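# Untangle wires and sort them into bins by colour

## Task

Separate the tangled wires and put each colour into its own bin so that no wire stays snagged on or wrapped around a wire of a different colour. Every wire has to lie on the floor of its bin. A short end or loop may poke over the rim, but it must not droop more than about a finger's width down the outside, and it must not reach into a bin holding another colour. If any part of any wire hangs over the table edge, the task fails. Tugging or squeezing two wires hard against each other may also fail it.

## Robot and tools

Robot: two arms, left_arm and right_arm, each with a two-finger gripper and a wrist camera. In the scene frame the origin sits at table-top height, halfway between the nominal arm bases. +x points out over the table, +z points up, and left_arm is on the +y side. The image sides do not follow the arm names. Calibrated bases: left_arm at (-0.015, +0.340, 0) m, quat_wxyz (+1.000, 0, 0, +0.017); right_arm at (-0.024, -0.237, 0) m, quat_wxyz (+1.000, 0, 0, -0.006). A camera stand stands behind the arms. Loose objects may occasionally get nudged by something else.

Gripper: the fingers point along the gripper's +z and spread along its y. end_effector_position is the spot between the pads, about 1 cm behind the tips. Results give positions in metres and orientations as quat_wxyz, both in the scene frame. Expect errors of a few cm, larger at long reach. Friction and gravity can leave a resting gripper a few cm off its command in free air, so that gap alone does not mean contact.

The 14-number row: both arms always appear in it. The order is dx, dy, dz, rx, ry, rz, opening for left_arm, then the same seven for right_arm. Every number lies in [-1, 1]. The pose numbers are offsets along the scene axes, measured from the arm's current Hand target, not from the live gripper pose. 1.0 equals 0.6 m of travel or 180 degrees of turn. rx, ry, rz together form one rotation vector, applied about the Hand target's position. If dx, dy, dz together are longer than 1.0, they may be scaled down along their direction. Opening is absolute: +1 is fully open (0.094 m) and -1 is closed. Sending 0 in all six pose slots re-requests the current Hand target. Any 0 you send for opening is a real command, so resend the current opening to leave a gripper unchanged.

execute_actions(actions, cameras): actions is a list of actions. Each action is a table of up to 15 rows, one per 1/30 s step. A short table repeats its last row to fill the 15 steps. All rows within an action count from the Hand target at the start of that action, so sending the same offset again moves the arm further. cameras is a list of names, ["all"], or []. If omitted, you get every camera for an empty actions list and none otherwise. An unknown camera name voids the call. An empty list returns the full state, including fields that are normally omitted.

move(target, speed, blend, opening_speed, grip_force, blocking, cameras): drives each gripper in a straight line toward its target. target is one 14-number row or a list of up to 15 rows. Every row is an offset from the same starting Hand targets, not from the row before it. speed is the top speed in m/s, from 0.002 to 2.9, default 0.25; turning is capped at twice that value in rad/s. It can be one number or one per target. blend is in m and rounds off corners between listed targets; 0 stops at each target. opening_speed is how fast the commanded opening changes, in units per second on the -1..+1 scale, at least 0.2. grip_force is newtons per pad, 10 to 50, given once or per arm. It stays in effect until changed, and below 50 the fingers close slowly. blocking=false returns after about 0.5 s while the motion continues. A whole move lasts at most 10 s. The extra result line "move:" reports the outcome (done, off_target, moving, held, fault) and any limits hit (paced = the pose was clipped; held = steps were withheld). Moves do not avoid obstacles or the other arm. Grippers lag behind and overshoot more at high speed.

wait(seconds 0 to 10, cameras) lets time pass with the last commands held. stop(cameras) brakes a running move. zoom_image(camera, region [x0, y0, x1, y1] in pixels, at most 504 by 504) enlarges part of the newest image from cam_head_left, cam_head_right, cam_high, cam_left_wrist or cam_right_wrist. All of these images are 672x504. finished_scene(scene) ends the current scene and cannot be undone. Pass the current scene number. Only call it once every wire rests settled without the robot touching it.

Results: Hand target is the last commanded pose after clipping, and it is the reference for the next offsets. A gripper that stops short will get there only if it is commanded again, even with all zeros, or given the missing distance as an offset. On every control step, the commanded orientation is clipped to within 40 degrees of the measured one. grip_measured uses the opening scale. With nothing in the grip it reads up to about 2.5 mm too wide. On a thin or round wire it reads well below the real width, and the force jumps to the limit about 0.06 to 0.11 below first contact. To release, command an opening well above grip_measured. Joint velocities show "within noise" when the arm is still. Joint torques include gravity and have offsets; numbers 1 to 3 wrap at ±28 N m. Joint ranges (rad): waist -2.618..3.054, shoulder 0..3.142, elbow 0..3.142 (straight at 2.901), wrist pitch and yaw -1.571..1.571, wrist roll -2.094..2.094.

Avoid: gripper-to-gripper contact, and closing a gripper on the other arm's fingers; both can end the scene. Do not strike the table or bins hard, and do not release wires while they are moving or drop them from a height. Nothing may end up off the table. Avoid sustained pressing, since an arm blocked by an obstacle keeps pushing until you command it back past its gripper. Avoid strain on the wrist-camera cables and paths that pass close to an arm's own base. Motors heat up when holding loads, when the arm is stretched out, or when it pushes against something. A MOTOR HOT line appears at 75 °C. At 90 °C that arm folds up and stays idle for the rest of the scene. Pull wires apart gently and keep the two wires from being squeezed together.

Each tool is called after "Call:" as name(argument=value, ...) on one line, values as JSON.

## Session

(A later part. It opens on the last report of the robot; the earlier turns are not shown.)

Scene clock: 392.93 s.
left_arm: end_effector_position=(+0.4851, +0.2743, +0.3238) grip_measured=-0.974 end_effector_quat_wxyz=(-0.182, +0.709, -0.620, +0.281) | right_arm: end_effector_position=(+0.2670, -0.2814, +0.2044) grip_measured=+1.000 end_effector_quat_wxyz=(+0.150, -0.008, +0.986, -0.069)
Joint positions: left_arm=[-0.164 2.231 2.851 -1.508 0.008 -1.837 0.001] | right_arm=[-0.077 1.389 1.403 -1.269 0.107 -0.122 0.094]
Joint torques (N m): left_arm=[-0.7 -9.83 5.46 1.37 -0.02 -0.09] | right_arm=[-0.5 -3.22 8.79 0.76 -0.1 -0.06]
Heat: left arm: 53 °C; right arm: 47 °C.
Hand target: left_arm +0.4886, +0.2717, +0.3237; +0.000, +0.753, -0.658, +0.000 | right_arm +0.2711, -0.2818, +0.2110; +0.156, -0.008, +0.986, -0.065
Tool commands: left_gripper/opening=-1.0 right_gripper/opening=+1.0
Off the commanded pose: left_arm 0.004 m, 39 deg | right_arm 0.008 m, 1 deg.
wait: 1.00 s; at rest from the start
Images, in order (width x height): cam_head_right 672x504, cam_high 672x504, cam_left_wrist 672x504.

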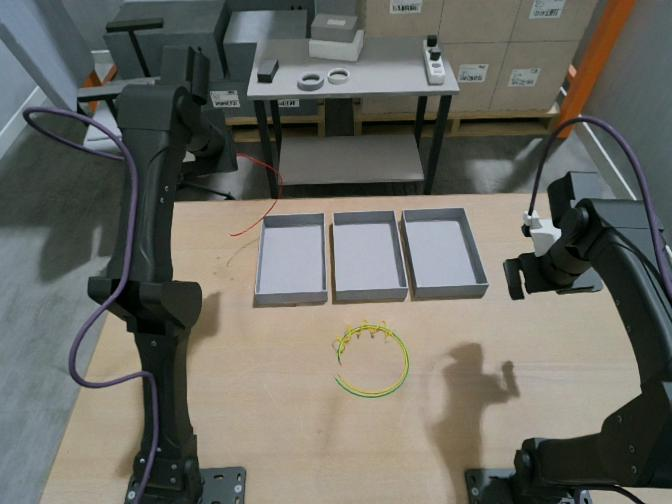

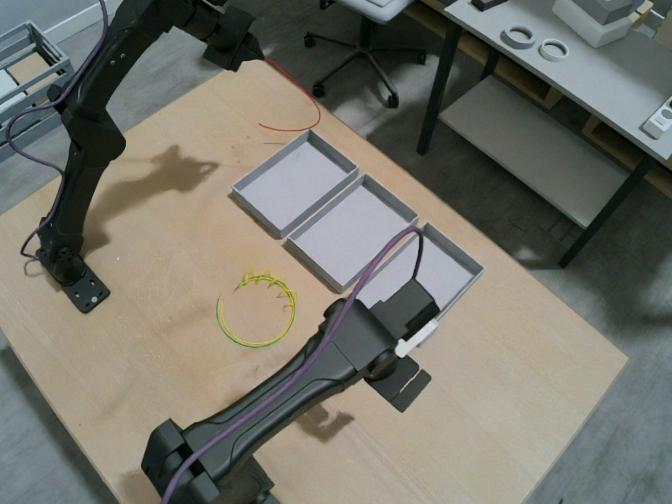

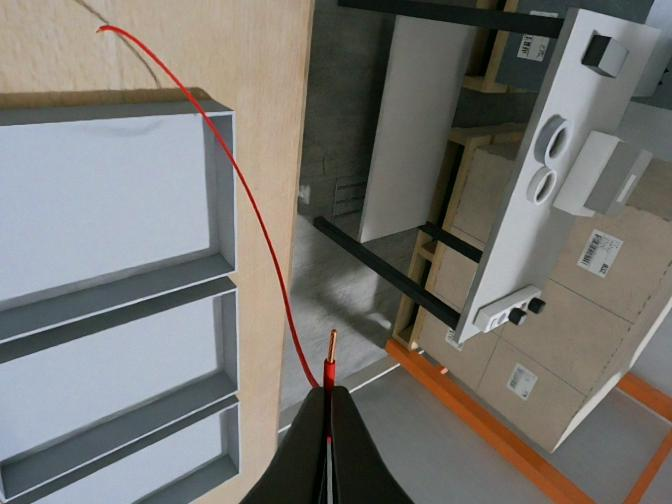

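Call:
move(target=[-0.02,-0.12,-0.16,0,0,0,-1,0,0,0,0,0,0,1], speed=0.1, cameras=["cam_left_wrist","cam_head_right","cam_high"])

Call:
zoom_image(camera="cam_head_right", region=[180, 130, 420, 330])

Scene clock: 409.40 s.
left_arm: end_effector_position=(+0.4808, +0.2012, +0.2461) grip_measured=-0.974 end_effector_quat_wxyz=(-0.103, +0.730, -0.641, +0.216) | right_arm: end_effector_position=(+0.2670, -0.2814, +0.2044) grip_measured=+1.000 end_effector_quat_wxyz=(+0.150, -0.008, +0.986, -0.069)
Joint positions: left_arm=[-0.309 2.342 2.789 -1.536 -0.001 -1.976 0.001] | right_arm=[-0.077 1.389 1.403 -1.269 0.107 -0.122 0.094]
Joint torques (N m): left_arm=[-0.55 -10.04 4.05 0.75 0.04 -0.09] | right_arm=[-0.5 -3.23 8.79 0.76 -0.1 -0.06]
Motor temperatures (°C): left_arm=[33 50 44 36 31 33 38] | right_arm=[31 33 48 36 34 32 33]
Heat: left arm: 50 °C; right arm: 48 °C.
Hand target: left_arm +0.4766, +0.1997, +0.2277; +0.000, +0.753, -0.658, +0.000 | right_arm +0.2711, -0.2818, +0.2110; +0.156, -0.008, +0.986, -0.065
Off the commanded pose: left_arm 0.019 m, 28 deg | right_arm 0.008 m, 1 deg.
elbow stopped short (left arm): the move would have taken joint 3 (elbow) straighter than the controller allows.
joint sent to its limit (left arm) — joint 4 (wrist pitch), lower limit. The joint targets are off in orientation, not in position.
move: off_target (left_arm)
Images, in order (width x height): cam_head_right 672x504, cam_high 672x504, cam_left_wrist 672x504.

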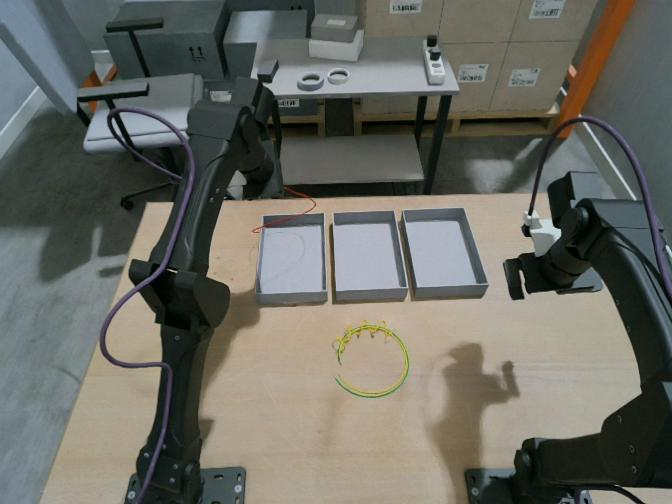

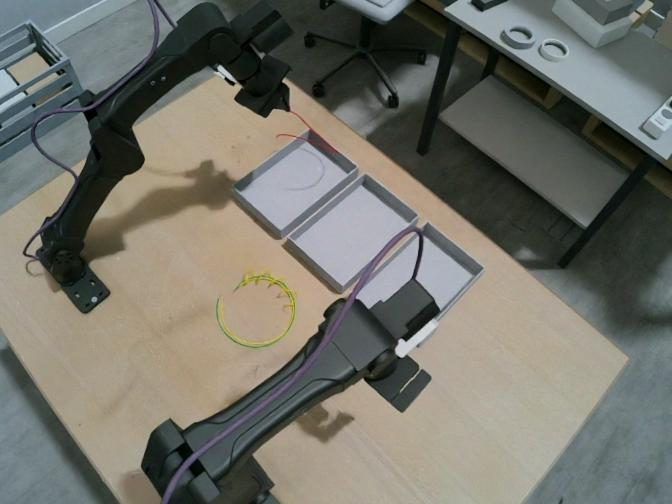

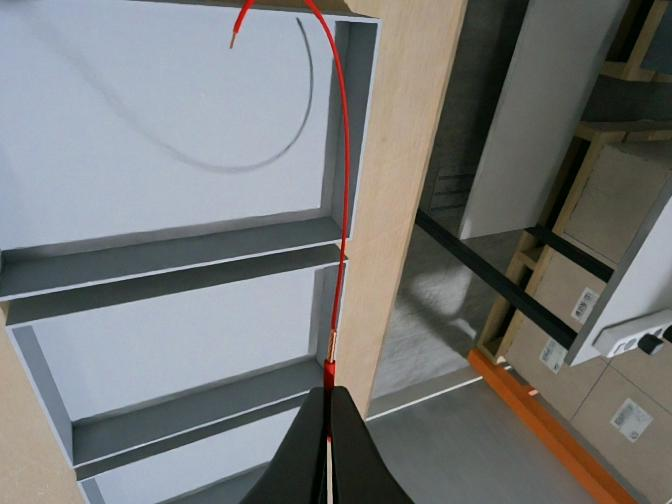

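Scaled by 2.100 from the camera's 672x504 image, which has a finer 960x720 frame.

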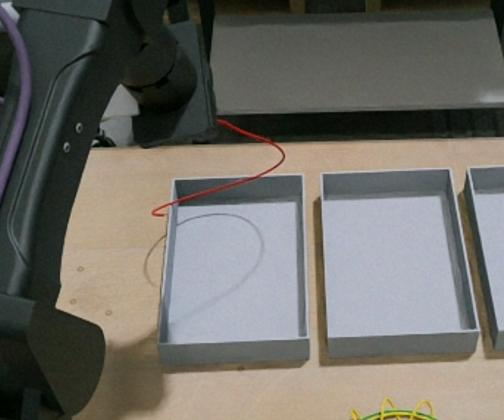

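Call:
move(target=[-0.02,-0.03,-0.17,0,0,0,-1,0,0,0,0,0,0,1], speed=0.1, cameras=["cam_left_wrist","cam_head_right","cam_high"])

Call:
zoom_image(camera="cam_head_right", region=[180, 130, 420, 330])

Scene clock: 420.47 s.
left_arm: end_effector_position=(+0.4724, +0.1821, +0.1427) grip_measured=-0.974 end_effector_quat_wxyz=(-0.043, +0.747, -0.655, +0.104) | right_arm: end_effector_position=(+0.2670, -0.2814, +0.2044) grip_measured=+1.000 end_effector_quat_wxyz=(+0.150, -0.008, +0.986, -0.069)
Joint positions: left_arm=[-0.349 2.476 2.667 -1.537 0.002 -2.016 0.001] | right_arm=[-0.077 1.389 1.403 -1.269 0.107 -0.122 0.094]
Joint torques (N m): left_arm=[-0.83 -11.28 4.46 0.37 -0.03 -0.09] | right_arm=[-0.51 -3.22 8.79 0.76 -0.1 -0.06]
Heat: left arm: 51 °C; right arm: 48 °C.
Hand target: left_arm +0.4647, +0.1817, +0.1258; +0.000, +0.753, -0.658, +0.000 | right_arm +0.2711, -0.2818, +0.2110; +0.156, -0.008, +0.986, -0.065
Off the commanded pose: left_arm 0.019 m, 13 deg | right_arm 0.008 m, 1 deg.
joint sent to its limit (left arm) — joint 4 (wrist pitch), lower limit. The joint targets are off in orientation, not in position.
move: off_target (left_arm)
Images, in order (width x height): cam_head_right 672x504, cam_high 672x504, cam_left_wrist 672x504.

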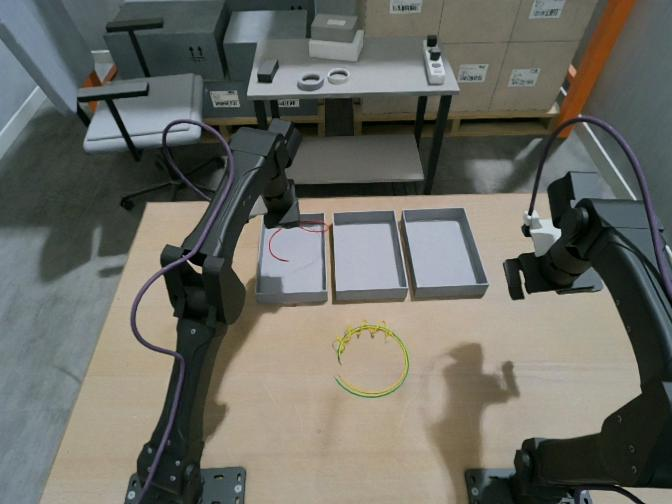

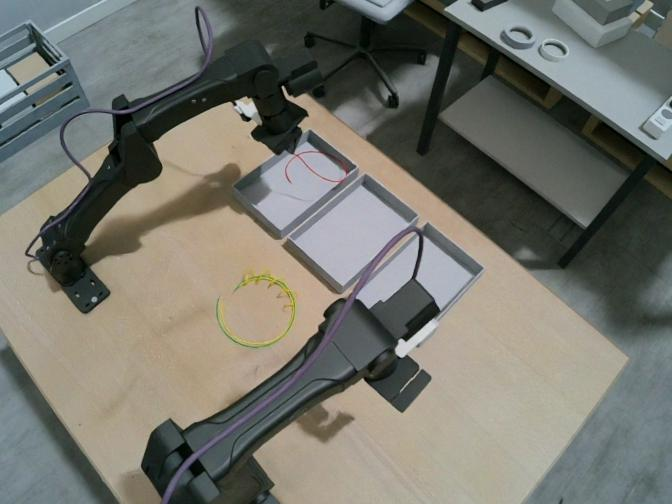

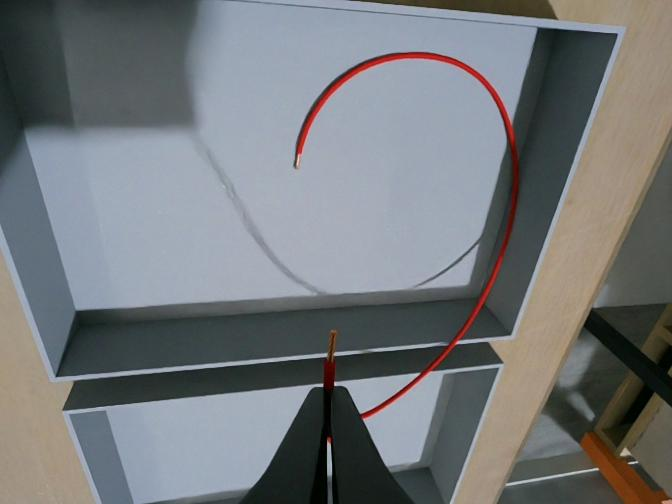

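Scaled by 2.100 from the camera's 672x504 image, which has a finer 960x720 frame.

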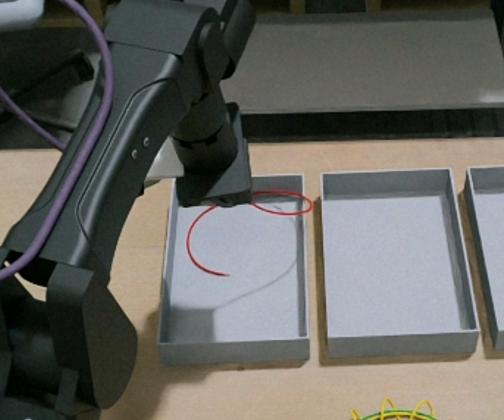

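Call:
move(target=[-0.035,0.045,-0.16,0,0,0,-1,0,0,0,0,0,0,1], speed=0.08, cameras=["cam_left_wrist","cam_head_right"])

Call:
zoom_image(camera="cam_head_right", region=[180, 130, 420, 330])

Scene clock: 429.87 s.
left_arm: end_effector_position=(+0.4424, +0.2050, +0.0261) grip_measured=-0.974 end_effector_quat_wxyz=(+0.005, +0.752, -0.659, -0.003) | right_arm: end_effector_position=(+0.2670, -0.2814, +0.2044) grip_measured=+1.000 end_effector_quat_wxyz=(+0.150, -0.008, +0.986, -0.069)
Joint positions: left_arm=[-0.321 2.476 2.217 -1.321 0.006 -1.99 0.001] | right_arm=[-0.077 1.389 1.403 -1.269 0.107 -0.122 0.094]
Joint torques (N m): left_arm=[0.46 -15.13 4.59 0.27 0.01 -0.04] | right_arm=[-0.5 -3.22 8.79 0.76 -0.1 -0.06]
Heat: left arm: 54 °C; right arm: 48 °C.
Hand target: left_arm +0.4436, +0.2087, +0.0297; +0.000, +0.753, -0.658, +0.000 | right_arm +0.2711, -0.2818, +0.2110; +0.156, -0.008, +0.986, -0.065
Off the commanded pose: left_arm 0.005 m, 1 deg | right_arm 0.008 m, 1 deg.
move: done
Images, in order (width x height): cam_head_right 672x504, cam_left_wrist 672x504.

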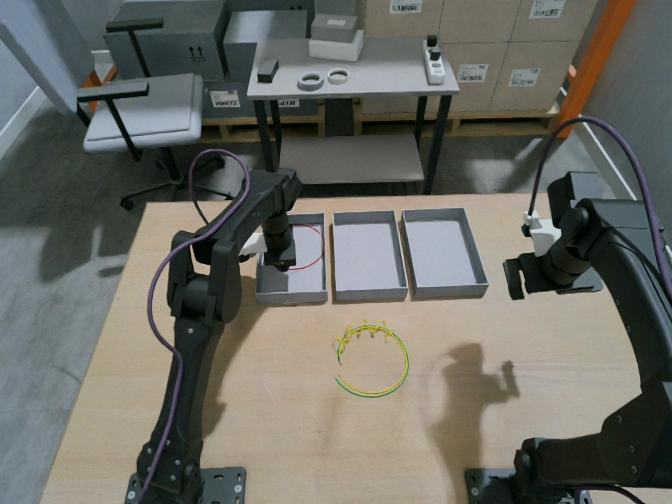

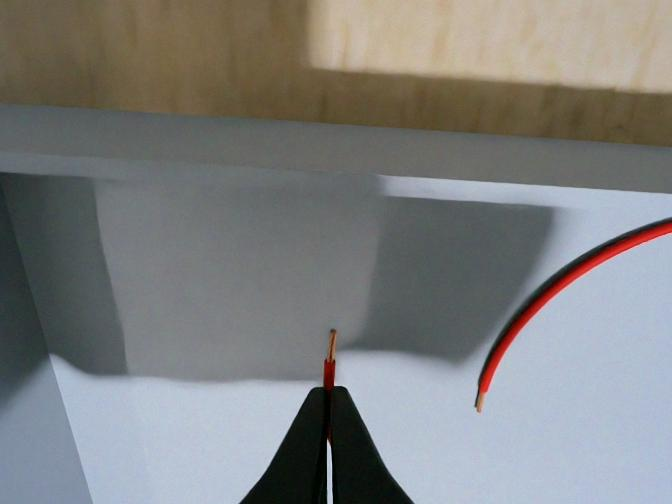

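Scaled by 2.100 from the camera's 672x504 image, which has a finer 960x720 frame.

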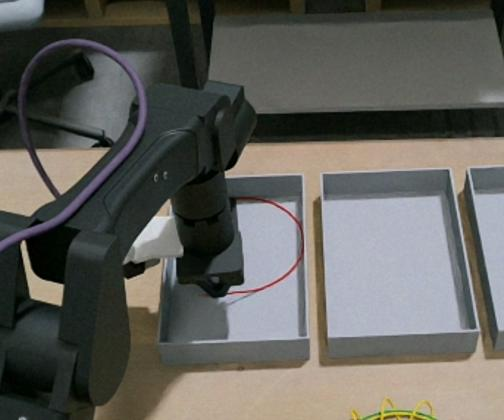

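Call:
move(target=[[0,0,-0.015,0,0,0,-1,0,0,0,0,0,0,1],[0,0,-0.015,0,0,0,-0.75,0,0,0,0,0,0,1],[0,0,0.2,0,0,0,-0.75,0,0,0,0,0,0,1]], speed=[0.05,0.05,0.1], cameras=["cam_left_wrist","cam_head_right"])

Scene clock: 442.27 s.
left_arm: end_effector_position=(+0.4475, +0.2035, +0.1404) grip_measured=-0.753 end_effector_quat_wxyz=(-0.028, +0.750, -0.657, +0.066) | right_arm: end_effector_position=(+0.2670, -0.2814, +0.2044) grip_measured=+1.000 end_effector_quat_wxyz=(+0.150, -0.008, +0.986, -0.069)
Joint positions: left_arm=[-0.321 2.373 2.481 -1.536 0.006 -1.989 0.012] | right_arm=[-0.077 1.389 1.403 -1.269 0.107 -0.122 0.094]
Joint torques (N m): left_arm=[0.58 -14.15 6.17 0.23 0.01 0.01] | right_arm=[-0.5 -3.23 8.77 0.75 -0.1 -0.06]
Motor temperatures (°C): left_arm=[33 60 43 34 31 33 38] | right_arm=[31 33 48 36 34 32 33]
Heat: left arm: 60 °C; right arm: 48 °C.
Hand target: left_arm +0.4436, +0.2087, +0.1498; +0.000, +0.753, -0.658, +0.000 | right_arm +0.2711, -0.2818, +0.2110; +0.156, -0.008, +0.986, -0.065
Off the commanded pose: left_arm 0.011 m, 8 deg | right_arm 0.008 m, 1 deg.
joint sent to its limit (left arm) — joint 4 (wrist pitch), lower limit. The joint targets are off in orientation, not in position.
move: off_target (left_arm)
Images, in order (width x height): cam_head_right 672x504, cam_left_wrist 672x504.

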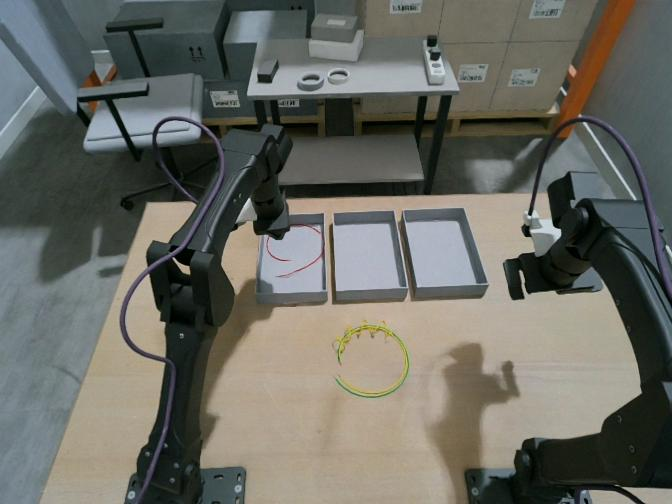

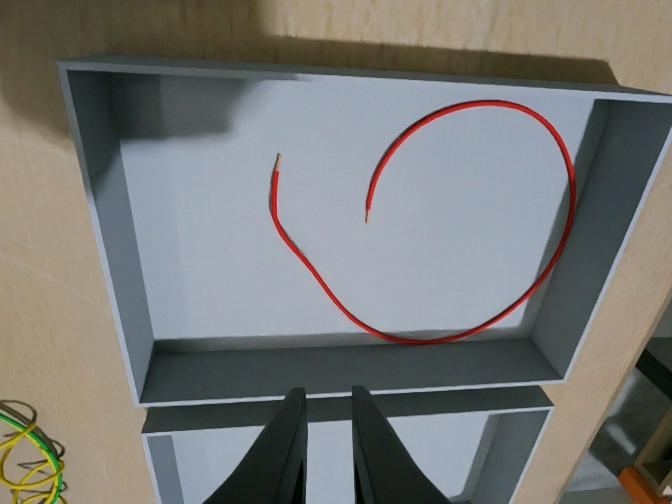

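Call:
move(target=[[-0.25,-0.05,0.04,0,0,-0.2,-0.75,0,0,0,0,0,0,1],[-0.45,-0.2,-0.08,0,0,-0.39,-0.75,0,0,0,0,0,0,1]], speed=0.2, blend=0.04, cameras=["cam_left_wrist","cam_high"])

Call:
zoom_image(camera="cam_high", region=[150, 200, 350, 380])

Scene clock: 456.03 s.
left_arm: end_effector_position=(+0.1726, +0.0875, +0.0985) grip_measured=-0.753 end_effector_quat_wxyz=(-0.009, -0.241, +0.970, +0.007) | right_arm: end_effector_position=(+0.2670, -0.2814, +0.2044) grip_measured=+1.000 end_effector_quat_wxyz=(+0.150, -0.008, +0.986, -0.069)
Joint positions: left_arm=[-0.963 1.759 1.404 -1.236 0.011 -1.415 0.012] | right_arm=[-0.077 1.389 1.403 -1.269 0.107 -0.122 0.094]
Joint torques (N m): left_arm=[-0.24 -9.83 4.41 0.23 -0.08 0] | right_arm=[-0.5 -3.23 8.79 0.75 -0.1 -0.06]
Motor temperatures (°C): left_arm=[33 56 44 34 31 33 37] | right_arm=[31 33 48 36 34 32 33]
Heat: left arm: 56 °C; right arm: 48 °C.
Hand target: left_arm +0.1736, +0.0887, +0.1018; +0.000, -0.238, +0.971, +0.000 | right_arm +0.2711, -0.2818, +0.2110; +0.156, -0.008, +0.986, -0.065
Off the commanded pose: left_arm 0.004 m, 1 deg | right_arm 0.008 m, 1 deg.
move: done
Images, in order (width x height): cam_high 672x504, cam_left_wrist 672x504.

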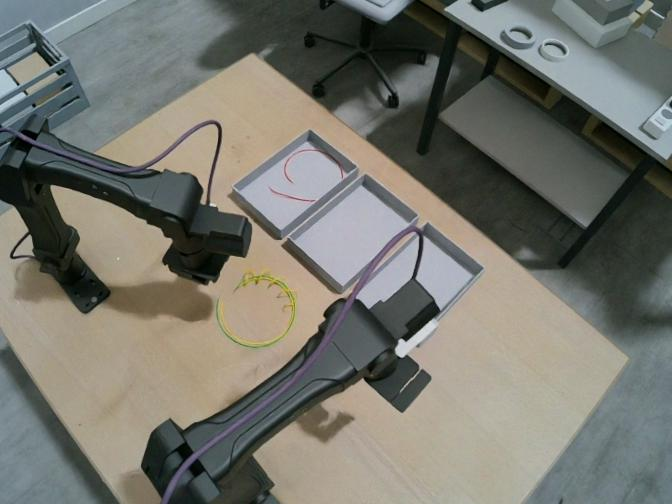

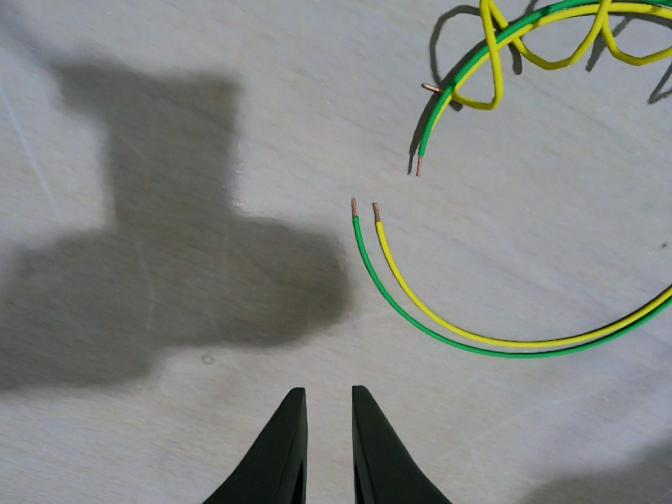

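Scaled by 2.520 from the camera's 672x504 image, which has a finer 960x720 frame.

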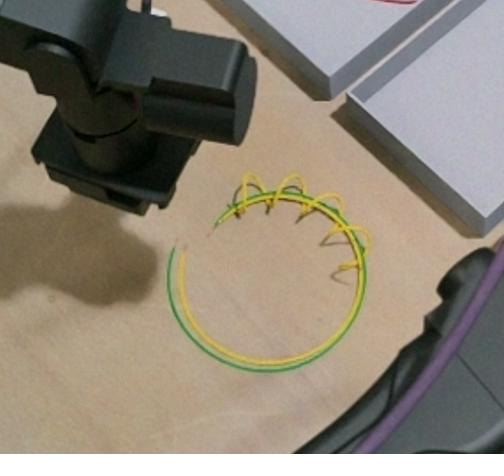

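Call:
move(target=[[0.05,0.05,0,0,0,0.055,-0.8,0,0,0,0,0,0,1],[-0.003,-0.018,-0.125,0,0,0.055,-0.85,0,0,0,0,0,0,1]], speed=0.08, cameras=["cam_left_wrist"])

Call:
zoom_image(camera="cam_left_wrist", region=[250, 250, 450, 450])

Scene clock: 481.63 s.
left_arm: end_effector_position=(+0.1731, +0.0755, +0.0340) grip_measured=-0.847 end_effector_quat_wxyz=(-0.003, -0.318, +0.948, -0.010) | right_arm: end_effector_position=(+0.2670, -0.2814, +0.2044) grip_measured=+1.000 end_effector_quat_wxyz=(+0.150, -0.008, +0.986, -0.069)
Joint positions: left_arm=[-0.984 1.819 1.214 -0.949 0.011 -1.596 0.007] | right_arm=[-0.077 1.389 1.403 -1.269 0.107 -0.122 0.094]
Joint torques (N m): left_arm=[-0.57 -7.05 4.38 0.36 -0.06 -0.09] | right_arm=[-0.5 -3.23 8.79 0.76 -0.1 -0.06]
Heat: left arm: 53 °C; right arm: 49 °C.
Hand target: left_arm +0.1719, +0.0778, +0.0269; +0.000, -0.321, +0.947, -0.001 | right_arm +0.2711, -0.2818, +0.2110; +0.156, -0.008, +0.986, -0.065
Off the commanded pose: left_arm 0.008 m, 1 deg | right_arm 0.008 m, 1 deg.
move: done
Images, in order (width x height): cam_left_wrist 672x504.

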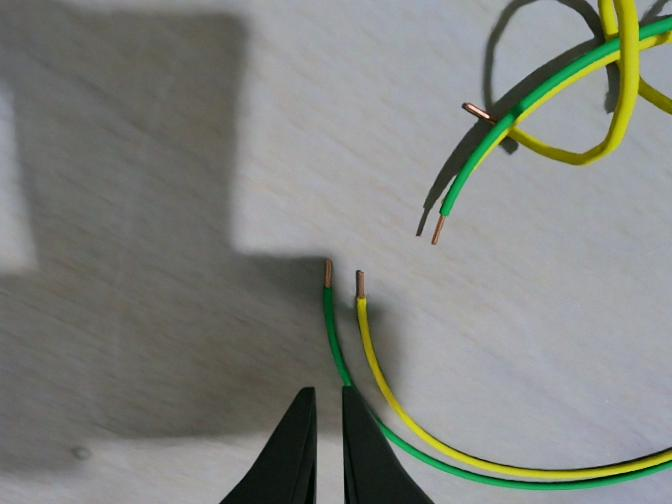

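Scaled by 2.520 from the camera's 672x504 image, which has a finer 960x720 frame.

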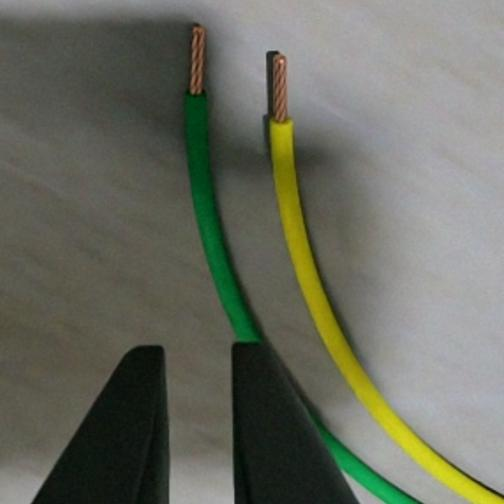

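Call:
move(target=[-0.003,0.004,-0.035,0,0,0,-0.85,0,0,0,0,0,0,1], speed=0.06, cameras=["cam_left_wrist"])

Call:
zoom_image(camera="cam_left_wrist", region=[250, 250, 450, 450])

Scene clock: 499.20 s.
left_arm: end_effector_position=(+0.1716, +0.0776, +0.0132) grip_measured=-0.847 end_effector_quat_wxyz=(-0.003, -0.318, +0.948, -0.010) | right_arm: end_effector_position=(+0.2670, -0.2814, +0.2044) grip_measured=+1.000 end_effector_quat_wxyz=(+0.150, -0.008, +0.986, -0.069)
Joint positions: left_arm=[-0.984 1.841 1.153 -0.865 0.011 -1.596 0.007] | right_arm=[-0.077 1.389 1.403 -1.269 0.107 -0.122 0.094]
Joint torques (N m): left_arm=[-0.49 -6.91 4.27 0.32 -0.07 -0.09] | right_arm=[-0.5 -3.23 8.79 0.76 -0.1 -0.06]
Motor temperatures (°C): left_arm=[33 51 44 34 31 33 36] | right_arm=[31 33 49 36 34 32 33]
Heat: left arm: 51 °C; right arm: 49 °C.
Hand target: left_arm +0.1700, +0.0803, +0.0058; +0.000, -0.321, +0.947, +0.000 | right_arm +0.2711, -0.2818, +0.2110; +0.156, -0.008, +0.986, -0.065
Off the commanded pose: left_arm 0.008 m, 1 deg | right_arm 0.008 m, 1 deg.
move: done
Images, in order (width x height): cam_left_wrist 672x504.

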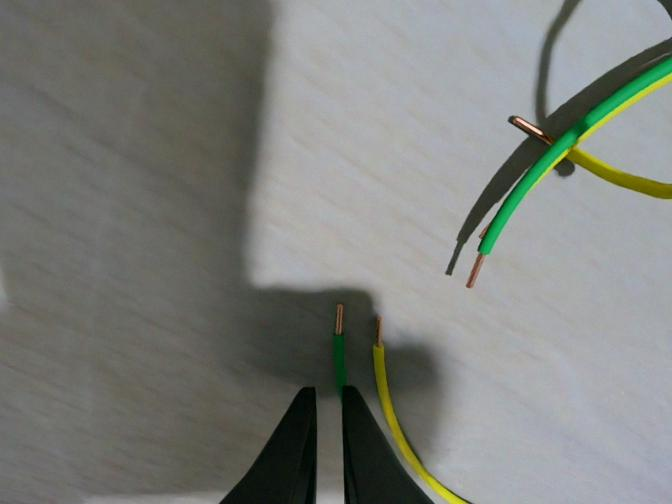

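Scaled by 2.520 from the camera's 672x504 image, which has a finer 960x720 frame.

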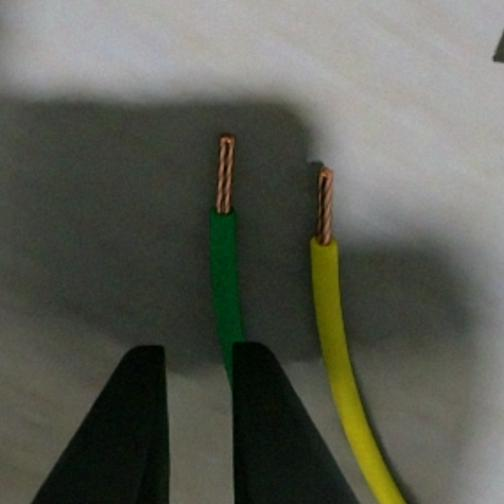

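Call:
move(target=[[0.02,0.02,0.01,0,0,0,-0.85,0,0,0,0,0,0,1],[0.008,0.001,-0.035,0,0,0,-0.85,0,0,0,0,0,0,1]], speed=0.06, cameras=["cam_left_wrist"])

Call:
zoom_image(camera="cam_left_wrist", region=[250, 250, 450, 450])

Scene clock: 512.03 s.
left_arm: end_effector_position=(+0.1807, +0.0805, +0.0055) grip_measured=-0.847 end_effector_quat_wxyz=(+0.005, -0.321, +0.947, -0.013) | right_arm: end_effector_position=(+0.2670, -0.2814, +0.2044) grip_measured=+1.000 end_effector_quat_wxyz=(+0.150, -0.008, +0.986, -0.069)
Joint positions: left_arm=[-0.963 1.856 1.138 -0.825 -0.002 -1.582 0.007] | right_arm=[-0.077 1.389 1.403 -1.269 0.107 -0.122 0.094]
Joint torques (N m): left_arm=[-1.16 -4.9 3.21 0.75 0.03 -0.15] | right_arm=[-0.5 -3.22 8.79 0.76 -0.1 -0.06]
Heat: left arm: 50 °C; right arm: 49 °C.
Hand target: left_arm +0.1749, +0.0809, -0.0152; +0.000, -0.321, +0.947, +0.000 | right_arm +0.2711, -0.2818, +0.2110; +0.156, -0.008, +0.986, -0.065
Off the commanded pose: left_arm 0.022 m, 2 deg | right_arm 0.008 m, 1 deg.
move: off_target (left_arm)
Images, in order (width x height): cam_left_wrist 672x504.

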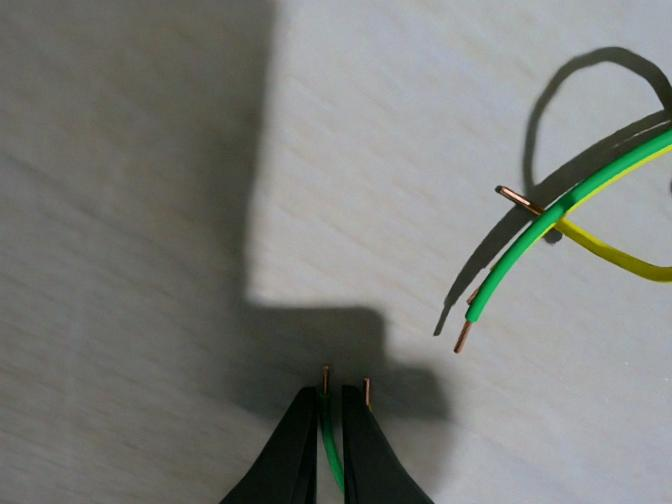

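Scaled by 2.520 from the camera's 672x504 image, which has a finer 960x720 frame.

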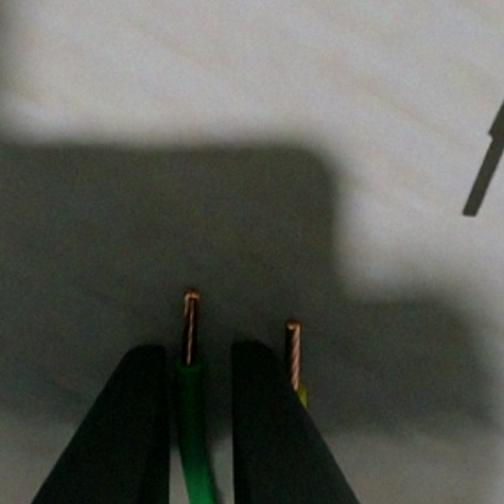

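Call:
move(target=[0,0,0,0,0,0,-1,0,0,0,0,0,0,1], opening_speed=0.2)

Call:
move(target=[0.01,0.01,0.045,0,0,0,-1,0,0,0,0,0,0,1], speed=0.04, cameras=["cam_left_wrist"])

Call:
zoom_image(camera="cam_left_wrist", region=[250, 250, 450, 450])

Scene clock: 522.63 s.
left_arm: end_effector_position=(+0.1802, +0.0801, +0.0055) grip_measured=-0.972 end_effector_quat_wxyz=(+0.005, -0.321, +0.947, -0.013) | right_arm: end_effector_position=(+0.2670, -0.2814, +0.2044) grip_measured=+1.000 end_effector_quat_wxyz=(+0.150, -0.008, +0.986, -0.069)
Joint positions: left_arm=[-0.964 1.856 1.138 -0.825 -0.002 -1.583 0.001] | right_arm=[-0.077 1.389 1.403 -1.269 0.107 -0.122 0.094]
Joint torques (N m): left_arm=[-0.95 -4.67 3.11 0.74 0.08 -0.13] | right_arm=[-0.5 -3.22 8.79 0.76 -0.1 -0.06]
Heat: left arm: 47 °C; right arm: 49 °C.
Hand target: left_arm +0.1748, +0.0808, -0.0152; +0.000, -0.321, +0.947, +0.000 | right_arm +0.2711, -0.2818, +0.2110; +0.156, -0.008, +0.986, -0.065
Off the commanded pose: left_arm 0.021 m, 2 deg | right_arm 0.008 m, 1 deg.
move: off_target (left_arm)

Scene clock: 523.80 s.
left_arm: end_effector_position=(+0.1781, +0.0852, +0.0064) grip_measured=-0.974 end_effector_quat_wxyz=(-0.002, -0.320, +0.948, -0.003) | right_arm: end_effector_position=(+0.2670, -0.2814, +0.2044) grip_measured=+1.000 end_effector_quat_wxyz=(+0.150, -0.008, +0.986, -0.069)
Joint positions: left_arm=[-0.956 1.856 1.142 -0.852 0.005 -1.573 0.001] | right_arm=[-0.077 1.389 1.403 -1.269 0.107 -0.122 0.094]
Joint torques (N m): left_arm=[0.85 -8.72 6.08 -0.08 -0.02 0.01] | right_arm=[-0.49 -3.22 8.79 0.76 -0.1 -0.06]
Heat: left arm: 47 °C; right arm: 49 °C.
Hand target: left_arm +0.1808, +0.0869, +0.0117; +0.000, -0.321, +0.947, +0.000 | right_arm +0.2711, -0.2818, +0.2110; +0.156, -0.008, +0.986, -0.065
Off the commanded pose: left_arm 0.006 m, 0 deg | right_arm 0.008 m, 1 deg.
move: done
Images, in order (width x height): cam_left_wrist 672x504.

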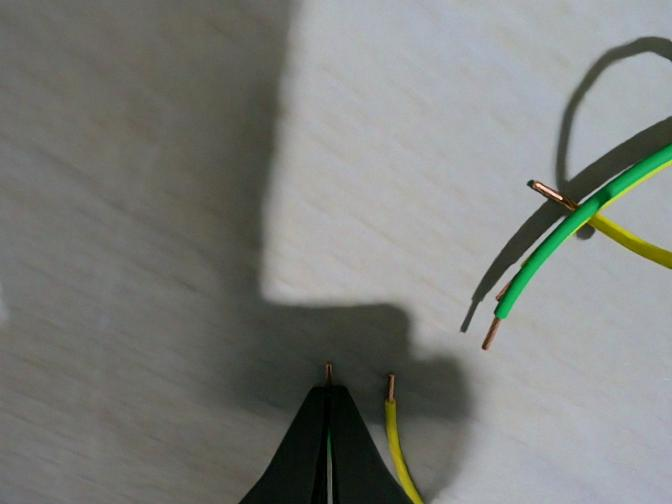

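Scaled by 2.520 from the camera's 672x504 image, which has a finer 960x720 frame.

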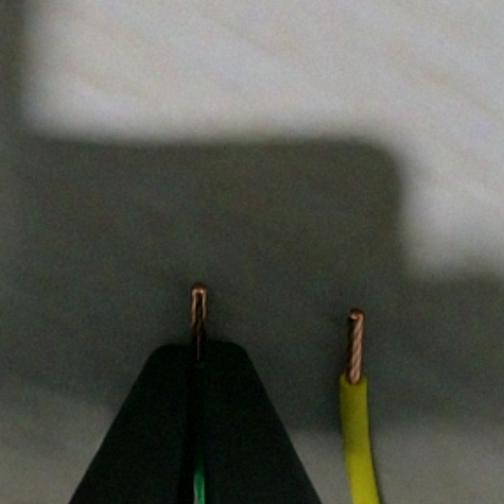

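Call:
move(target=[[-0.08,0.03,0.08,0,0,0,-1,0,0,0,0,0,0,1],[-0.14,-0.03,0.22,0,0,0,-1,0,0,0,0,0,0,1]], speed=0.06, blend=0.03, cameras=["cam_left_wrist","cam_high"])

Call:
zoom_image(camera="cam_high", region=[150, 200, 350, 380])

Scene clock: 537.60 s.
left_arm: end_effector_position=(+0.0984, +0.0671, +0.1425) grip_measured=-0.974 end_effector_quat_wxyz=(-0.002, -0.318, +0.948, -0.011) | right_arm: end_effector_position=(+0.2670, -0.2814, +0.2044) grip_measured=+1.000 end_effector_quat_wxyz=(+0.150, -0.008, +0.986, -0.069)
Joint positions: left_arm=[-1.211 1.641 1.444 -1.353 0.006 -1.824 0.001] | right_arm=[-0.077 1.389 1.403 -1.269 0.107 -0.122 0.094]
Joint torques (N m): left_arm=[-0.76 -5.97 6.86 -0.06 -0.04 -0.1] | right_arm=[-0.5 -3.23 8.79 0.76 -0.1 -0.06]
Heat: left arm: 47 °C; right arm: 49 °C.
Hand target: left_arm +0.0968, +0.0689, +0.1438; +0.000, -0.321, +0.947, +0.000 | right_arm +0.2711, -0.2818, +0.2110; +0.156, -0.008, +0.986, -0.065
Off the commanded pose: left_arm 0.003 m, 1 deg | right_arm 0.008 m, 1 deg.
move: done
Images, in order (width x height): cam_high 672x504, cam_left_wrist 672x504.

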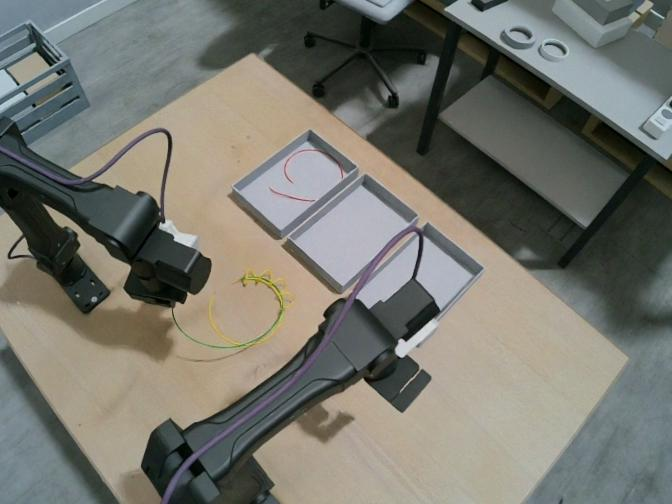

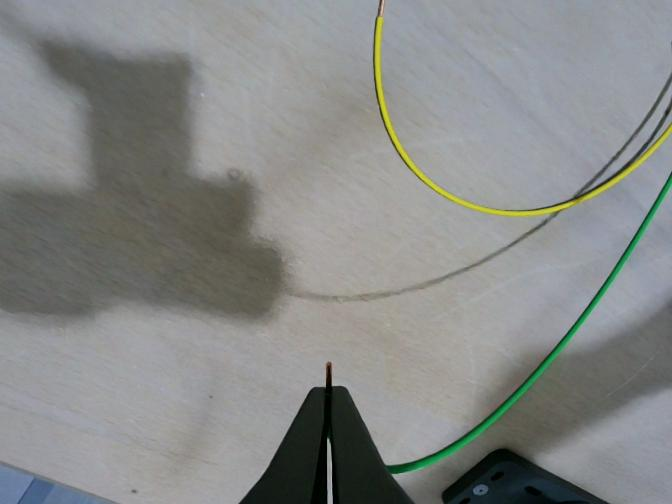

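Scaled by 2.520 from the camera's 672x504 image, which has a finer 960x720 frame.

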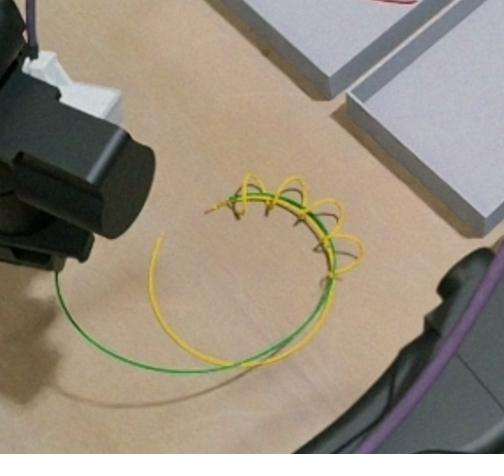

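Call:
move(target=[[0.02,-0.1,0.19,0,0,0,-1,0,0,0,0,0,0,1]], speed=0.06, cameras=["cam_left_wrist","cam_high"])

Call:
zoom_image(camera="cam_high", region=[150, 200, 350, 380])

Scene clock: 545.43 s.
left_arm: end_effector_position=(+0.1115, +0.0063, +0.2555) grip_measured=-0.974 end_effector_quat_wxyz=(+0.002, -0.316, +0.939, -0.138) | right_arm: end_effector_position=(+0.2670, -0.2814, +0.2044) grip_measured=+1.000 end_effector_quat_wxyz=(+0.150, -0.008, +0.986, -0.069)
Joint positions: left_arm=[-1.242 1.743 1.989 -1.539 0.006 -1.858 0.001] | right_arm=[-0.077 1.389 1.403 -1.269 0.107 -0.122 0.094]
Joint torques (N m): left_arm=[-0.7 -7.08 6.34 0.44 -0.02 -0.11] | right_arm=[-0.49 -3.23 8.79 0.76 -0.1 -0.06]
Motor temperatures (°C): left_arm=[33 46 46 33 31 33 37] | right_arm=[31 34 49 36 34 32 33]
Heat: left arm: 46 °C; right arm: 49 °C.
Hand target: left_arm +0.1089, +0.0089, +0.2577; +0.000, -0.321, +0.947, +0.000 | right_arm +0.2711, -0.2818, +0.2110; +0.156, -0.008, +0.986, -0.065
Off the commanded pose: left_arm 0.004 m, 16 deg | right_arm 0.008 m, 1 deg.
joint sent to its limit (left arm) — joint 4 (wrist pitch), lower limit. The joint targets are off in orientation, not in position.
move: off_target (left_arm)
Images, in order (width x height): cam_high 672x504, cam_left_wrist 672x504.

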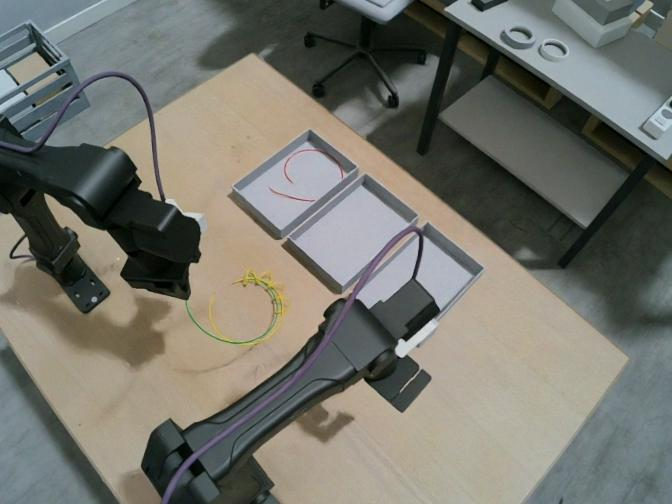

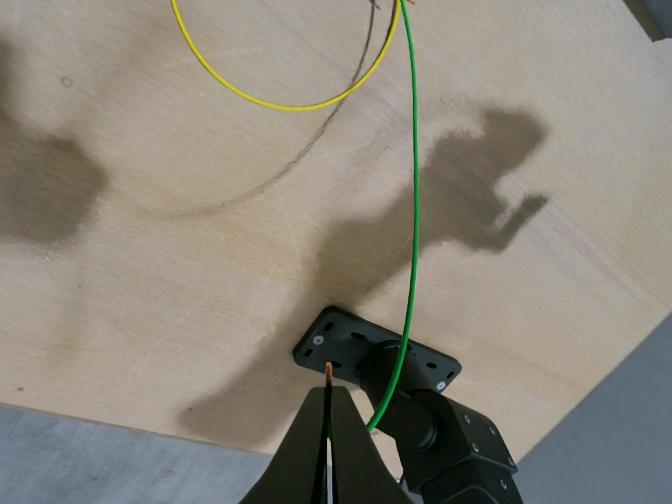

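Scaled by 2.520 from the camera's 672x504 image, which has a finer 960x720 frame.

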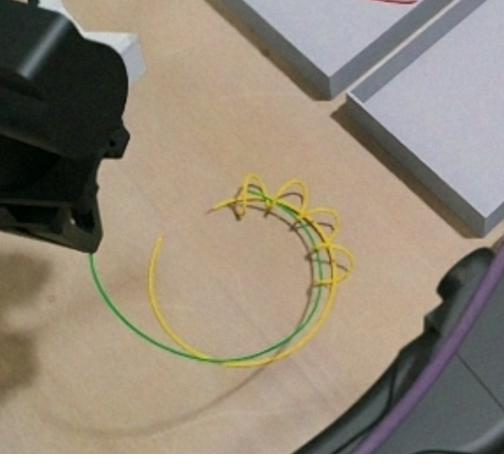

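Sliding. Continue.

Call:
move(target=[[0.035,-0.045,0.17,0,0,0,-1,0,0,0,0,0,0,1]], speed=0.06, cameras=["cam_high"])

Call:
zoom_image(camera="cam_high", region=[150, 200, 350, 380])

Call:
move(target=[[0.035,-0.05,0.1,0,0,0,-1,0,0,0,0,0,0,1]], speed=0.06, cameras=["cam_high","cam_head_right","cam_left_wrist"])

Call:
zoom_image(camera="cam_high", region=[150, 200, 350, 380])

Scene clock: 560.60 s.
left_arm: end_effector_position=(+0.1272, -0.0199, +0.3640) grip_measured=-0.974 end_effector_quat_wxyz=(+0.011, -0.307, +0.899, -0.312) | right_arm: end_effector_position=(+0.2670, -0.2814, +0.2044) grip_measured=+1.000 end_effector_quat_wxyz=(+0.150, -0.008, +0.986, -0.069)
Joint positions: left_arm=[-1.227 1.764 2.367 -1.539 0.009 -1.854 0.001] | right_arm=[-0.077 1.389 1.403 -1.269 0.107 -0.122 0.094]
Joint torques (N m): left_arm=[0.7 -5.67 5.7 1.02 -0.01 0.07] | right_arm=[-0.5 -3.22 8.79 0.76 -0.1 -0.06]
Heat: left arm: 47 °C; right arm: 50 °C.
Hand target: left_arm +0.1299, -0.0181, +0.3599; +0.000, -0.321, +0.947, -0.001 | right_arm +0.2711, -0.2818, +0.2110; +0.156, -0.008, +0.986, -0.065
Off the commanded pose: left_arm 0.005 m, 36 deg | right_arm 0.008 m, 1 deg.
joint sent to its limit (left arm) — joint 4 (wrist pitch), lower limit. The joint targets are off in orientation, not in position.
move: off_target (left_arm)
Images, in order (width x height): cam_high 672x504.

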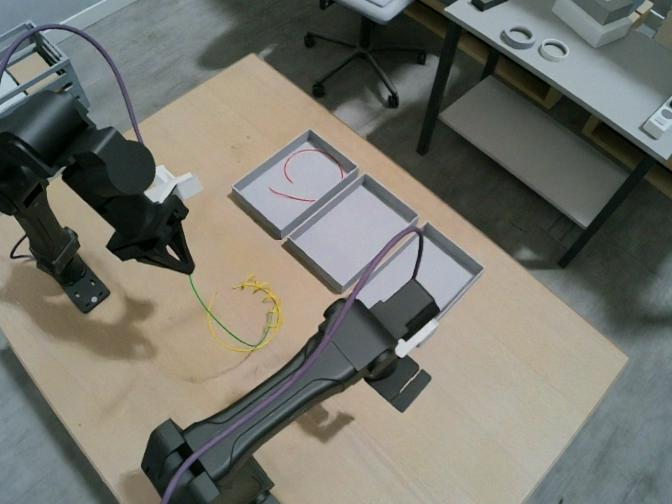

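Scaled by 2.520 from the camera's 672x504 image, which has a finer 960x720 frame.

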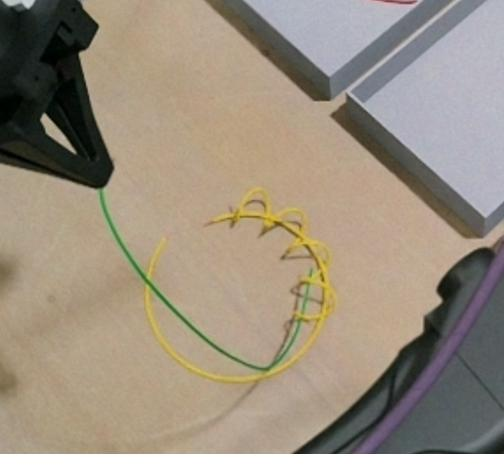

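Scene clock: 565.97 s.
left_arm: end_effector_position=(+0.1477, -0.0488, +0.4262) grip_measured=-0.974 end_effector_quat_wxyz=(+0.020, -0.296, +0.858, -0.419) | right_arm: end_effector_position=(+0.2670, -0.2814, +0.2044) grip_measured=+1.000 end_effector_quat_wxyz=(+0.150, -0.008, +0.986, -0.069)
Joint positions: left_arm=[-1.204 1.921 2.756 -1.539 0.015 -1.842 0.001] | right_arm=[-0.077 1.389 1.403 -1.269 0.107 -0.122 0.094]
Joint torques (N m): left_arm=[0.69 -6 4.85 1.31 -0.01 0.1] | right_arm=[-0.49 -3.22 8.77 0.76 -0.1 -0.06]
Heat: left arm: 46 °C; right arm: 50 °C.
Hand target: left_arm +0.1509, -0.0481, +0.4199; +0.004, -0.321, +0.943, -0.084 | right_arm +0.2711, -0.2818, +0.2110; +0.156, -0.008, +0.986, -0.065
Off the commanded pose: left_arm 0.007 m, 50 deg; orientation clipped | right_arm 0.008 m, 1 deg.
joint sent to its limit (left arm) — joint 4 (wrist pitch), lower limit. The joint targets are off in orientation, not in position.
move: off_target (left_arm); limits=paced
Images, in order (width x height): cam_head_right 672x504, cam_high 672x504, cam_left_wrist 672x504.

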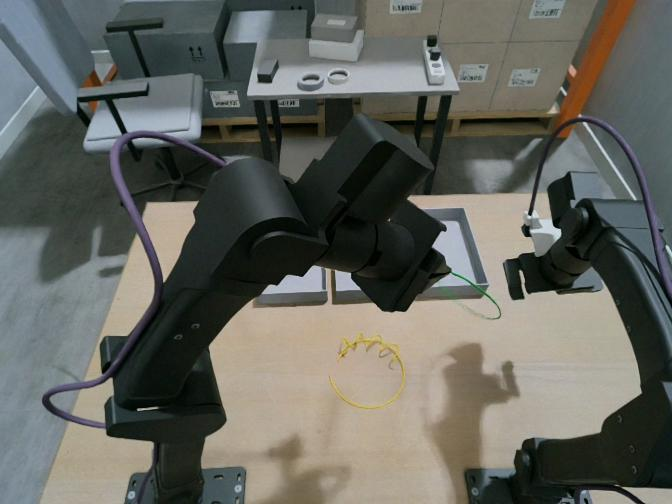

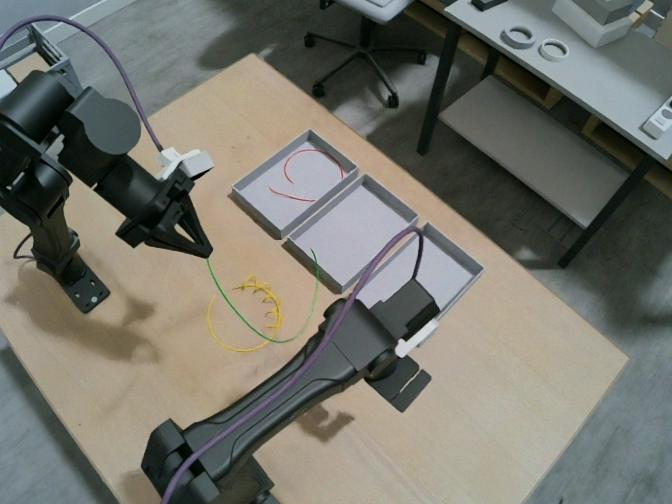

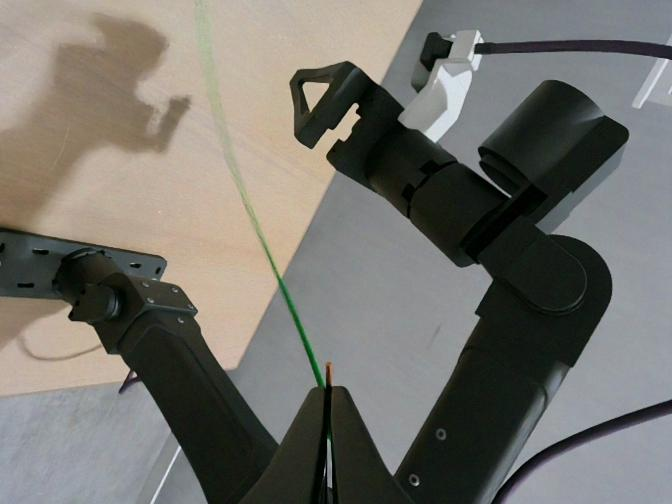

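Scaled by 2.520 from the camera's 672x504 image, which has a finer 960x720 frame.

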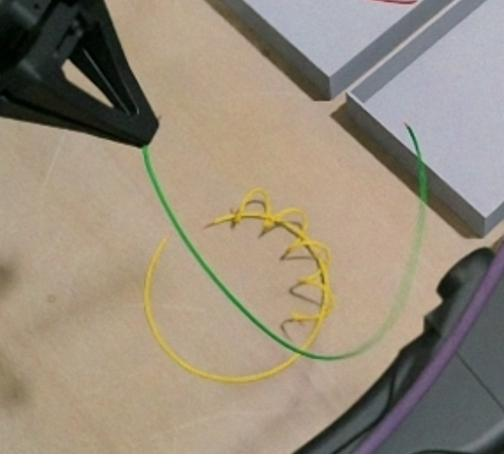

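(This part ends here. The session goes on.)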